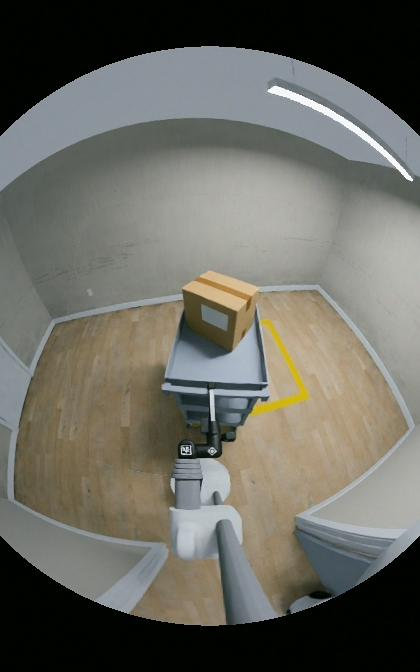

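Emit:
move --blocking false --cameras '[]' --r2 '{"base":{"translate_m":0.12,"strafe_m":-0.13},"pace":"slow"}'

Emit:
wait --seconds 4 --cameras '["r2_head_camera","r2_head_right_camera","r2_head_left_camera"]'

Scene clock: 700.80 s.
move: r2 moving
r1: as last shown
r1.lidar_m: 4.69 2.82 2.01 1.88 0.25 0.25 0.44 1.44 1.49 2.82 2.93 3.87
r1.motor_effort: lift_m=+20(20) arm_m=-4(4) wheel_0=-28(28) wheel_1=+30(31) wheel_2=+6(6)
r1.servo_current: wrist_yaw_rad=39(59) wrist_pitch_rad=39(52) wrist_roll_rad=33(65) gripper_m=39(46)
r1.wrist_depth_mm: 137 139 - 439 257 205 - / 114 139 - 442 260 207 - / 118 140 236 410 263 207 - / 137 160 - 415 265 209 - / 1756 1618 - 418 266 210 - / 1205 1205 194 421 191 208 1098 / 866 759 768 143 253 211 798
r2.base_odometry: x=-2.384 y=-4.507 heading=-2.256
r2.turned_by_wheels: +0.000
r2.turned_by_imu: +0.000
r2.base_tilt: forward=-0.7 right=+0.1
r2.lidar_m: 0.43 0.43 2.46 2.22 0.91 0.67 - 1.03 0.82 1.40 2.51 0.43
r2.base_status: translate_m moving; strafe_m moving
r2.joint_positions: lift_m=+0.683 arm_m=+0.000 wrist_yaw_rad=-0.001 wrist_pitch_rad=+0.003 wrist_roll_rad=+1.569 gripper_m=-0.034
r2.measured_speeds: translate_m=+0.033 strafe_m=-0.037 rotate_rad=+0.002 lift_m=+0.000 arm_m=+0.000 wrist_yaw_rad=+0.000 wrist_pitch_rad=+0.000 wrist_roll_rad=+0.000
r2.motor_effort: lift_m=+21(21) arm_m=-3(4) wheel_0=+8(11) wheel_1=-4(7) wheel_2=-10(11)
r2.servo_current: wrist_yaw_rad=52(59) wrist_pitch_rad=39(46) wrist_roll_rad=52(52) gripper_m=98(104)
r2.hand_pose: x=+0.4592 y=-0.0877 z=+0.8600 quat_wxyz=(+0.708, +0.706, +0.001, -0.001) (m; r2's base frame)
r2.wrist_depth_mm: - - - 156 212 1576 - / - - 574 158 216 - - / - 488 455 162 220 - - / - - 488 165 225 - - / - - 549 168 229 - - / - - 185 171 177 - - / - - - - - 521 488
pictures: none

Scene clock: 703.33 s.
earlier move: r2 done
r1.base_odometry: x=-1.807 y=+1.525 heading=+2.857
r1.turned_by_wheels: +0.000
r1.turned_by_imu: +0.000
r1.base_tilt: forward=-1.6 right=+1.3
r1.lidar_m: 4.71 2.83 2.01 1.87 0.25 0.25 0.45 1.41 1.46 2.82 2.86 3.86
r1.joint_positions: lift_m=+0.127 arm_m=+0.000 wrist_yaw_rad=+3.090 wrist_pitch_rad=+0.002 wrist_roll_rad=+0.000 gripper_m=+0.056
r1.motor_effort: lift_m=+20(20) arm_m=-4(4) wheel_0=-27(28) wheel_1=+30(31) wheel_2=+6(6)
r1.servo_current: wrist_yaw_rad=59(65) wrist_pitch_rad=39(52) wrist_roll_rad=52(72) gripper_m=39(46)
r1.hand_pose: x=-0.1126 y=+0.1021 z=+0.3046 quat_wxyz=(+0.026, -0.001, +0.000, +1.000) (m; r1's base frame)
r1.wrist_depth_mm: 137 139 - 439 257 206 - / 114 139 - 445 259 206 - / 118 140 235 413 262 206 - / 137 160 - 413 263 208 - / - 1756 1983 418 265 209 - / 1229 1229 193 424 191 208 1118 / 866 759 759 143 255 210 798
r2.base_odometry: x=-2.548 y=-4.517 heading=-2.256
r2.turned_by_wheels: +0.000
r2.turned_by_imu: +0.001
r2.base_tilt: forward=-0.7 right=+0.1
r2.lidar_m: 0.38 0.40 2.59 2.40 1.10 0.81 - 0.84 0.80 1.64 2.37 0.41
r2.base_status: done
r2.joint_positions: lift_m=+0.683 arm_m=+0.000 wrist_yaw_rad=+0.002 wrist_pitch_rad=+0.003 wrist_roll_rad=+1.569 gripper_m=-0.034
r2.motor_effort: lift_m=+21(21) arm_m=-4(4) wheel_0=+8(16) wheel_1=-5(7) wheel_2=-5(11)
r2.servo_current: wrist_yaw_rad=39(59) wrist_pitch_rad=46(52) wrist_roll_rad=46(59) gripper_m=91(104)
r2.hand_pose: x=+0.4595 y=-0.0868 z=+0.8600 quat_wxyz=(+0.708, +0.706, +0.002, +0.000) (m; r2's base frame)
r2.wrist_depth_mm: - - - 180 240 1708 1182 / - - - 178 238 1708 - / - - 580 177 236 831 - / - 473 473 235 235 - - / - 504 504 174 234 - - / - - 186 172 177 - - / - - - - - 120 -
wait: 2.53 of 4 s (r2 has come to rest)
pictures: r2_head_camera, r2_head_left_camera, r2_head_right_camera

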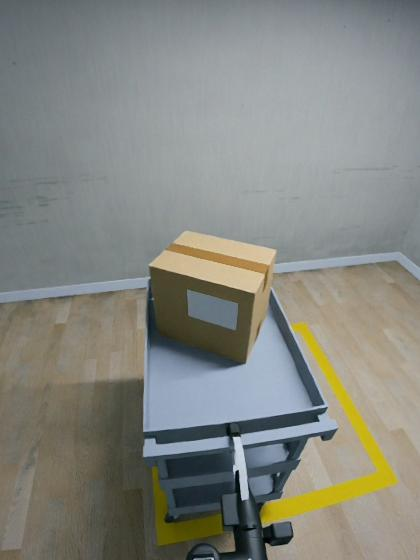

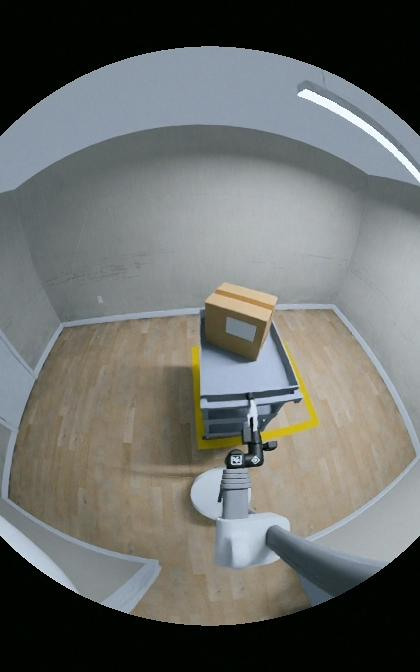

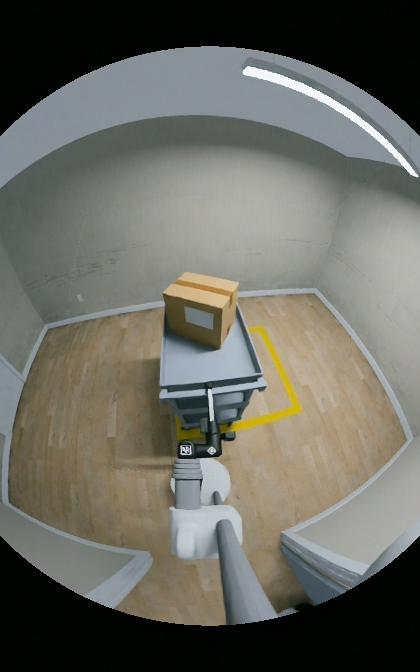

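Emit:
zoom_image --camera "r2_head_camera" --region '[120, 420, 320, 560]'

Emit:
zoom_image --camera "r2_head_left_camera" --region '[160, 280, 340, 460]'

Emit:
zoom_image --camera "r2_head_right_camera" --region '[130, 270, 330, 470]'

Scaled by 2.520 from the camera's 420x560 image, which has a finer 1200x1600 frame.

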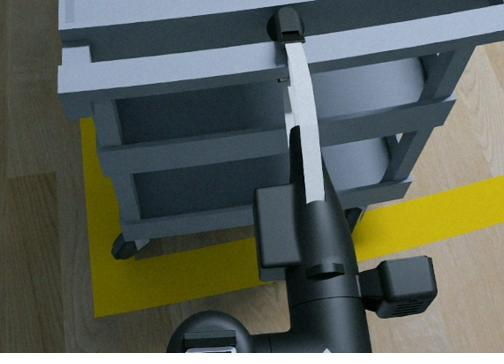

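Scaled by 2.800 from the camera's 420x672 image, which has a finer 600x960 frame.

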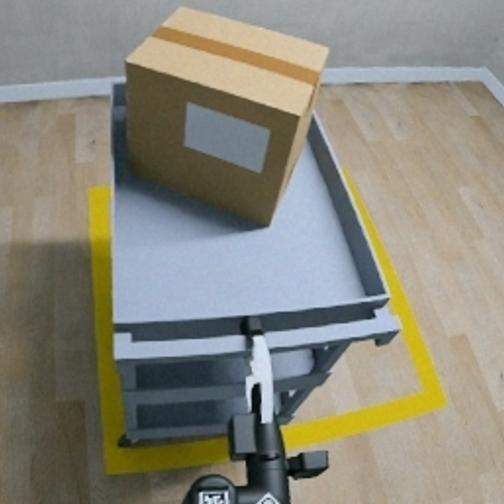

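Scaled by 2.520 from the camera's 420x672 image, which has a finer 600x960 frame.

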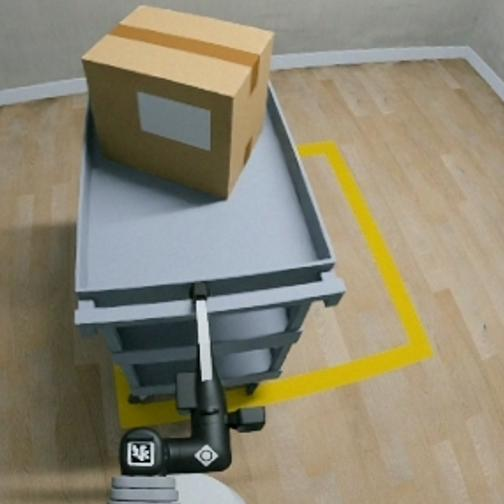

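Emit:
move --blocking false --cameras '[]' --r2 '{"base":{"strafe_m":0.18},"pace":"slow"}'

Emit:
wait --seconds 4 --cameras '[]'

Emit:
move --blocking false --cameras '[]' --r2 '{"base":{"translate_m":0.25,"strafe_m":-0.05},"pace":"slow"}'

Emit:
wait --seconds 5 --cameras '["r2_head_camera","r2_head_right_camera","r2_head_left_camera"]'

Scene clock: 729.83 s.
move: r2 moving
r1: as last shown
r1.lidar_m: 4.68 2.80 2.00 1.89 0.25 0.25 0.44 1.44 1.50 2.83 2.92 3.82
r1.motor_effort: lift_m=+20(20) arm_m=-4(4) wheel_0=-27(28) wheel_1=+31(31) wheel_2=+6(6)
r1.servo_current: wrist_yaw_rad=59(72) wrist_pitch_rad=39(46) wrist_roll_rad=59(59) gripper_m=39(39)
r1.wrist_depth_mm: 137 139 - 439 257 206 - / 114 139 - 442 260 206 - / 118 140 236 413 264 206 - / 137 160 - 415 266 209 - / - 1756 - 421 267 210 - / 1205 1205 193 424 191 206 1098 / 866 750 759 143 254 210 798
r2.base_odometry: x=-2.537 y=-4.526 heading=-2.256
r2.turned_by_wheels: +0.000
r2.turned_by_imu: +0.000
r2.base_tilt: forward=-0.7 right=+0.1
r2.lidar_m: 0.37 0.39 2.57 2.37 1.08 0.82 - 0.84 0.82 1.61 2.38 0.42
r2.base_status: strafe_m moving
r2.joint_positions: lift_m=+0.683 arm_m=+0.000 wrist_yaw_rad=+0.002 wrist_pitch_rad=+0.003 wrist_roll_rad=+1.569 gripper_m=-0.034
r2.measured_speeds: translate_m=+0.000 strafe_m=+0.057 rotate_rad=+0.001 lift_m=+0.000 arm_m=+0.000 wrist_yaw_rad=-0.012 wrist_pitch_rad=+0.000 wrist_roll_rad=+0.000
r2.motor_effort: lift_m=+21(21) arm_m=-4(4) wheel_0=-10(10) wheel_1=+8(8) wheel_2=+0(4)
r2.servo_current: wrist_yaw_rad=39(52) wrist_pitch_rad=39(46) wrist_roll_rad=46(52) gripper_m=98(98)
r2.hand_pose: x=+0.4595 y=-0.0869 z=+0.8600 quat_wxyz=(+0.708, +0.706, +0.002, +0.000) (m; r2's base frame)
r2.wrist_depth_mm: - - - 181 243 1618 1229 / - - - 179 241 1661 - / - - 597 177 237 831 - / - 469 473 234 235 831 - / - 504 504 174 233 - - / - - 185 172 177 - - / - - - - 229 120 -
pictures: none

Scene clock: 732.30 s.
earlier move: r2 done
r1.base_odometry: x=-1.807 y=+1.525 heading=+2.857
r1.turned_by_wheels: +0.000
r1.turned_by_imu: +0.000
r1.base_tilt: forward=-1.6 right=+1.3
r1.lidar_m: 4.70 2.81 1.98 1.89 0.28 0.25 0.46 1.45 1.44 2.83 2.90 3.85
r1.joint_positions: lift_m=+0.127 arm_m=+0.000 wrist_yaw_rad=+3.090 wrist_pitch_rad=+0.002 wrist_roll_rad=+0.000 gripper_m=+0.056
r1.motor_effort: lift_m=+20(20) arm_m=-4(4) wheel_0=-27(28) wheel_1=+31(31) wheel_2=+6(6)
r1.servo_current: wrist_yaw_rad=59(72) wrist_pitch_rad=39(52) wrist_roll_rad=78(78) gripper_m=39(46)
r1.hand_pose: x=-0.1126 y=+0.1021 z=+0.3046 quat_wxyz=(+0.026, -0.001, +0.000, +1.000) (m; r1's base frame)
r1.wrist_depth_mm: 137 138 - 436 258 206 - / 114 139 - 442 260 206 - / 117 140 236 410 264 206 - / 137 160 - 415 265 209 - / 1756 1708 - 418 266 209 - / 1205 1205 194 424 191 207 1118 / 854 759 768 143 254 210 798
r2.base_odometry: x=-2.408 y=-4.631 heading=-2.256
r2.turned_by_wheels: +0.000
r2.turned_by_imu: +0.000
r2.base_tilt: forward=-0.7 right=+0.0
r2.lidar_m: 0.41 2.16 2.41 2.20 1.14 0.72 - 1.10 0.94 1.70 2.56 0.43
r2.base_status: done
r2.joint_positions: lift_m=+0.683 arm_m=+0.000 wrist_yaw_rad=-0.003 wrist_pitch_rad=+0.003 wrist_roll_rad=+1.569 gripper_m=-0.034
r2.motor_effort: lift_m=+21(21) arm_m=-4(4) wheel_0=-6(15) wheel_1=+3(9) wheel_2=+0(4)
r2.servo_current: wrist_yaw_rad=46(65) wrist_pitch_rad=39(46) wrist_roll_rad=46(65) gripper_m=98(98)
r2.hand_pose: x=+0.4590 y=-0.0883 z=+0.8600 quat_wxyz=(+0.708, +0.706, +0.000, -0.002) (m; r2's base frame)
r2.wrist_depth_mm: - - - 148 204 707 - / - - 508 153 209 768 - / - 452 442 156 216 - - / - 500 504 162 221 - - / - - 580 168 229 - - / - - 181 171 178 1661 - / - - - - - 1397 484
wait: 2.47 of 4 s (r2 has come to rest)
pictures: none

Scene clock: 732.80 s.
move: r2 moving
r1: as last shown
r1.base_tilt: forward=-1.5 right=+1.3
r1.lidar_m: 4.70 2.81 2.01 1.90 0.25 0.25 0.43 1.42 1.48 2.83 2.91 3.82
r1.motor_effort: lift_m=+20(20) arm_m=-3(4) wheel_0=-27(28) wheel_1=+31(31) wheel_2=+6(6)
r1.servo_current: wrist_yaw_rad=72(72) wrist_pitch_rad=46(46) wrist_roll_rad=39(59) gripper_m=46(46)
r1.wrist_depth_mm: 137 139 - 439 257 206 - / 114 139 - 445 259 207 - / 118 140 236 413 264 206 - / 137 160 - 413 265 208 - / 1808 1756 - 418 266 209 - / 1229 1205 194 424 191 207 1098 / 878 759 768 142 253 210 809
r2.base_odometry: x=-2.418 y=-4.639 heading=-2.256
r2.turned_by_wheels: +0.000
r2.turned_by_imu: +0.000
r2.base_tilt: forward=-0.7 right=+0.1
r2.lidar_m: 0.39 2.16 2.37 2.19 1.14 0.74 - 1.10 0.94 1.76 2.57 0.42
r2.base_status: translate_m moving; strafe_m moving
r2.joint_positions: lift_m=+0.683 arm_m=+0.000 wrist_yaw_rad=-0.003 wrist_pitch_rad=+0.003 wrist_roll_rad=+1.569 gripper_m=-0.034
r2.measured_speeds: translate_m=+0.048 strafe_m=-0.009 rotate_rad=+0.001 lift_m=+0.000 arm_m=+0.000 wrist_yaw_rad=+0.000 wrist_pitch_rad=+0.000 wrist_roll_rad=+0.000
r2.motor_effort: lift_m=+21(21) arm_m=-4(4) wheel_0=+7(10) wheel_1=+6(6) wheel_2=-12(12)
r2.servo_current: wrist_yaw_rad=46(59) wrist_pitch_rad=39(46) wrist_roll_rad=52(59) gripper_m=91(98)
r2.hand_pose: x=+0.4590 y=-0.0883 z=+0.8600 quat_wxyz=(+0.708, +0.706, +0.000, -0.002) (m; r2's base frame)
r2.wrist_depth_mm: - - - 147 203 699 - / - - 504 151 208 759 - / - 452 439 155 216 - - / - 496 500 159 220 - - / - - 585 167 229 - - / - - 182 170 177 1618 - / - - - - - 1430 484
pictures: none

Scene clock: 736.10 s.
earlier move: r2 done
r1.base_odometry: x=-1.807 y=+1.525 heading=+2.857
r1.turned_by_wheels: +0.000
r1.turned_by_imu: +0.000
r1.base_tilt: forward=-1.6 right=+1.3
r1.lidar_m: 4.71 2.85 2.01 1.88 0.25 0.25 0.45 1.45 1.49 2.84 2.91 3.84
r1.joint_positions: lift_m=+0.127 arm_m=+0.000 wrist_yaw_rad=+3.090 wrist_pitch_rad=+0.002 wrist_roll_rad=+0.000 gripper_m=+0.056
r1.motor_effort: lift_m=+20(20) arm_m=-4(4) wheel_0=-27(28) wheel_1=+31(31) wheel_2=+6(6)
r1.servo_current: wrist_yaw_rad=39(72) wrist_pitch_rad=46(52) wrist_roll_rad=33(72) gripper_m=46(46)
r1.hand_pose: x=-0.1126 y=+0.1021 z=+0.3046 quat_wxyz=(+0.026, -0.001, +0.000, +1.000) (m; r1's base frame)
r1.wrist_depth_mm: 137 138 - 436 258 206 - / 114 139 - 445 260 206 - / 118 140 236 410 264 206 - / 137 160 - 413 265 210 - / - 1983 - 418 265 209 - / 1229 1182 194 424 190 207 1098 / 878 768 759 143 254 211 798
r2.base_odometry: x=-2.605 y=-4.792 heading=-2.256
r2.turned_by_wheels: +0.000
r2.turned_by_imu: +0.002
r2.base_tilt: forward=-0.7 right=+0.1
r2.lidar_m: 0.38 0.45 2.41 2.27 1.50 0.99 - 1.04 1.08 2.33 2.49 0.43
r2.base_status: done
r2.joint_positions: lift_m=+0.683 arm_m=+0.000 wrist_yaw_rad=+0.002 wrist_pitch_rad=+0.003 wrist_roll_rad=+1.569 gripper_m=-0.034
r2.motor_effort: lift_m=+21(21) arm_m=-3(4) wheel_0=+8(13) wheel_1=+5(8) wheel_2=-5(13)
r2.servo_current: wrist_yaw_rad=59(59) wrist_pitch_rad=46(46) wrist_roll_rad=46(65) gripper_m=91(104)
r2.hand_pose: x=+0.4594 y=-0.0870 z=+0.8600 quat_wxyz=(+0.708, +0.706, +0.002, -0.001) (m; r2's base frame)
r2.wrist_depth_mm: - - - 158 215 1618 - / - - 564 160 218 741 - / - 455 452 163 223 - - / - 488 480 166 225 - - / - - 544 169 229 - - / - - 184 171 177 - - / - - - - - 120 496
wait: 3.30 of 5 s (r2 has come to rest)
pictures: r2_head_camera, r2_head_left_camera, r2_head_right_camera

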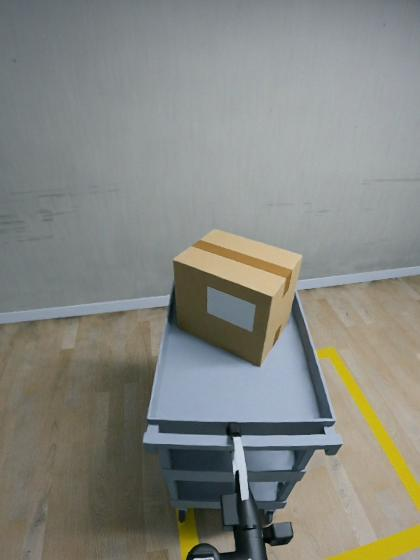

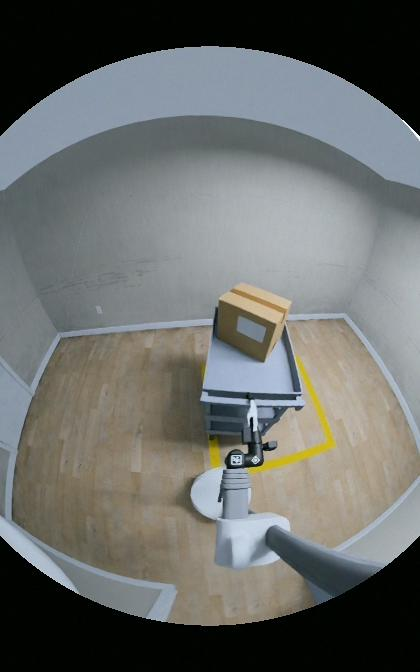

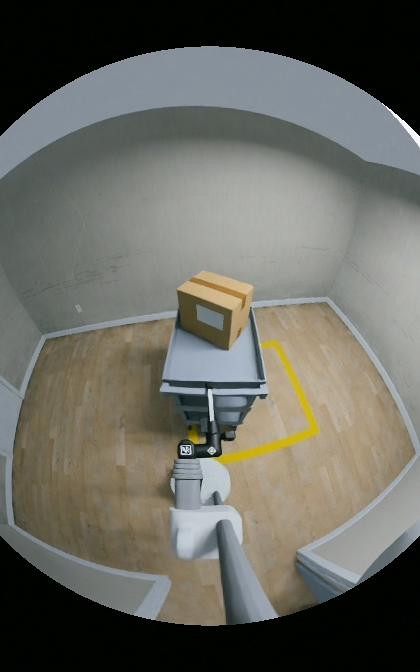

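Emit:
move --blocking false --cameras '[]' --r2 '{"base":{"strafe_m":-0.18},"pace":"slow"}'

Emit:
wait --seconds 4 --cameras '["r2_head_camera","r2_head_right_camera","r2_head_left_camera"]'

Emit:
zoom_image --camera "r2_head_left_camera" --region '[160, 280, 360, 480]'

Emit:
zoom_image --camera "r2_head_right_camera" --region '[130, 280, 330, 480]'

Scene clock: 742.50 s.
move: r2 moving
r1: as last shown
r1.lidar_m: 4.70 2.83 2.02 1.89 0.25 0.25 0.43 1.43 1.46 2.83 2.91 3.82
r1.motor_effort: lift_m=+20(20) arm_m=-3(4) wheel_0=-27(28) wheel_1=+31(31) wheel_2=+6(6)
r1.servo_current: wrist_yaw_rad=26(59) wrist_pitch_rad=39(46) wrist_roll_rad=59(59) gripper_m=39(46)
r1.wrist_depth_mm: 137 139 - 439 257 206 - / 114 139 - 442 259 206 - / 118 140 237 413 264 207 - / 137 160 - 413 266 209 - / - 1983 - 415 267 210 - / 1205 1229 194 427 191 207 1118 / 866 750 750 143 255 211 788
r2.base_odometry: x=-2.616 y=-4.783 heading=-2.255
r2.turned_by_wheels: +0.000
r2.turned_by_imu: +0.001
r2.base_tilt: forward=-0.6 right=+0.1
r2.lidar_m: 0.39 0.40 2.42 2.29 1.49 0.99 - 1.07 1.14 2.32 2.48 0.43
r2.base_status: strafe_m moving
r2.joint_positions: lift_m=+0.683 arm_m=+0.000 wrist_yaw_rad=+0.004 wrist_pitch_rad=+0.003 wrist_roll_rad=+1.569 gripper_m=-0.034
r2.measured_speeds: translate_m=+0.000 strafe_m=-0.055 rotate_rad=-0.001 lift_m=+0.000 arm_m=+0.000 wrist_yaw_rad=+0.000 wrist_pitch_rad=+0.000 wrist_roll_rad=+0.000
r2.motor_effort: lift_m=+21(21) arm_m=-4(4) wheel_0=+14(14) wheel_1=-6(7) wheel_2=-1(3)
r2.servo_current: wrist_yaw_rad=46(59) wrist_pitch_rad=39(46) wrist_roll_rad=59(59) gripper_m=98(104)
r2.hand_pose: x=+0.4596 y=-0.0864 z=+0.8600 quat_wxyz=(+0.708, +0.706, +0.002, +0.000) (m; r2's base frame)
r2.wrist_depth_mm: - - - 160 218 1618 - / - - 574 162 221 - - / - 462 462 164 224 - - / - 480 480 167 227 - - / - - 539 169 230 - - / - - 187 171 177 - - / - - - - - 120 484
pictures: none

Scene clock: 744.93 s.
earlier move: r2 done
r1.base_odometry: x=-1.807 y=+1.525 heading=+2.857
r1.turned_by_wheels: +0.000
r1.turned_by_imu: +0.000
r1.base_tilt: forward=-1.6 right=+1.3
r1.lidar_m: 4.70 2.81 1.99 1.91 0.25 0.25 0.43 1.44 1.48 2.82 2.90 3.85
r1.joint_positions: lift_m=+0.127 arm_m=+0.000 wrist_yaw_rad=+3.090 wrist_pitch_rad=+0.002 wrist_roll_rad=+0.000 gripper_m=+0.056
r1.motor_effort: lift_m=+20(20) arm_m=-4(4) wheel_0=-27(28) wheel_1=+31(31) wheel_2=+6(6)
r1.servo_current: wrist_yaw_rad=39(65) wrist_pitch_rad=39(52) wrist_roll_rad=59(65) gripper_m=39(52)
r1.hand_pose: x=-0.1126 y=+0.1021 z=+0.3046 quat_wxyz=(+0.026, -0.001, +0.000, +1.000) (m; r1's base frame)
r1.wrist_depth_mm: 137 139 - 433 258 206 - / 114 139 - 442 260 206 - / 118 140 236 410 263 207 - / 137 161 - 415 265 209 - / - 1921 - 421 266 209 - / 1205 1229 194 424 191 207 1098 / 878 759 750 143 253 210 798
r2.base_odometry: x=-2.744 y=-4.679 heading=-2.256
r2.turned_by_wheels: +0.000
r2.turned_by_imu: +0.001
r2.base_tilt: forward=-0.7 right=+0.0
r2.lidar_m: 0.35 0.35 2.43 2.45 1.46 1.04 1.96 0.95 1.12 2.26 2.29 0.46
r2.base_status: done
r2.joint_positions: lift_m=+0.683 arm_m=+0.000 wrist_yaw_rad=+0.004 wrist_pitch_rad=+0.003 wrist_roll_rad=+1.569 gripper_m=-0.034
r2.motor_effort: lift_m=+21(21) arm_m=-4(4) wheel_0=+6(17) wheel_1=-4(8) wheel_2=+0(3)
r2.servo_current: wrist_yaw_rad=46(59) wrist_pitch_rad=46(46) wrist_roll_rad=46(59) gripper_m=98(104)
r2.hand_pose: x=+0.4596 y=-0.0863 z=+0.8600 quat_wxyz=(+0.708, +0.706, +0.002, +0.000) (m; r2's base frame)
r2.wrist_depth_mm: - - - 202 267 1576 1160 / - - - 196 257 1708 530 / - - - 189 250 732 - / - 473 512 182 243 842 - / - 484 488 178 236 - - / - 508 186 172 177 - - / - - 539 - 224 - -
wait: 2.43 of 4 s (r2 has come to rest)
pictures: r2_head_camera, r2_head_left_camera, r2_head_right_camera

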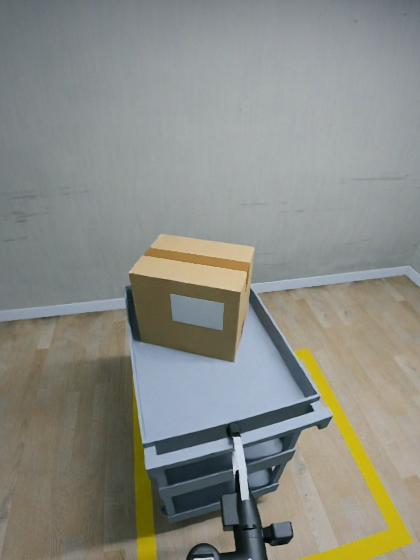

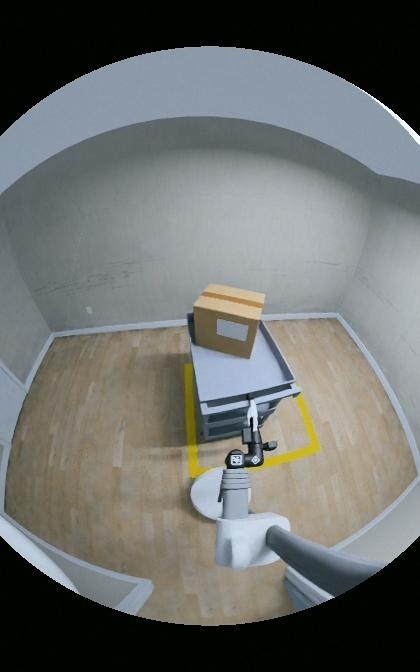

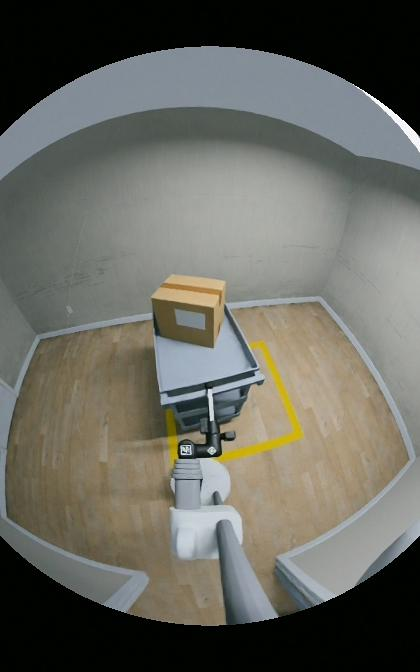

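Scaled by 2.520 from the camera's 420x672 image, which has a finer 600x960 frame.

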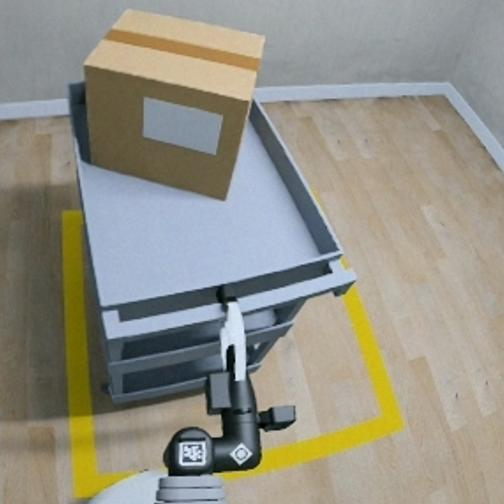

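Scaled by 2.520 from the camera's 420x672 image, which has a finer 600x960 frame.

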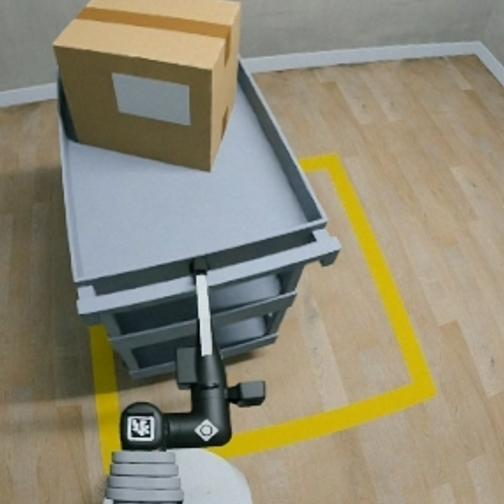

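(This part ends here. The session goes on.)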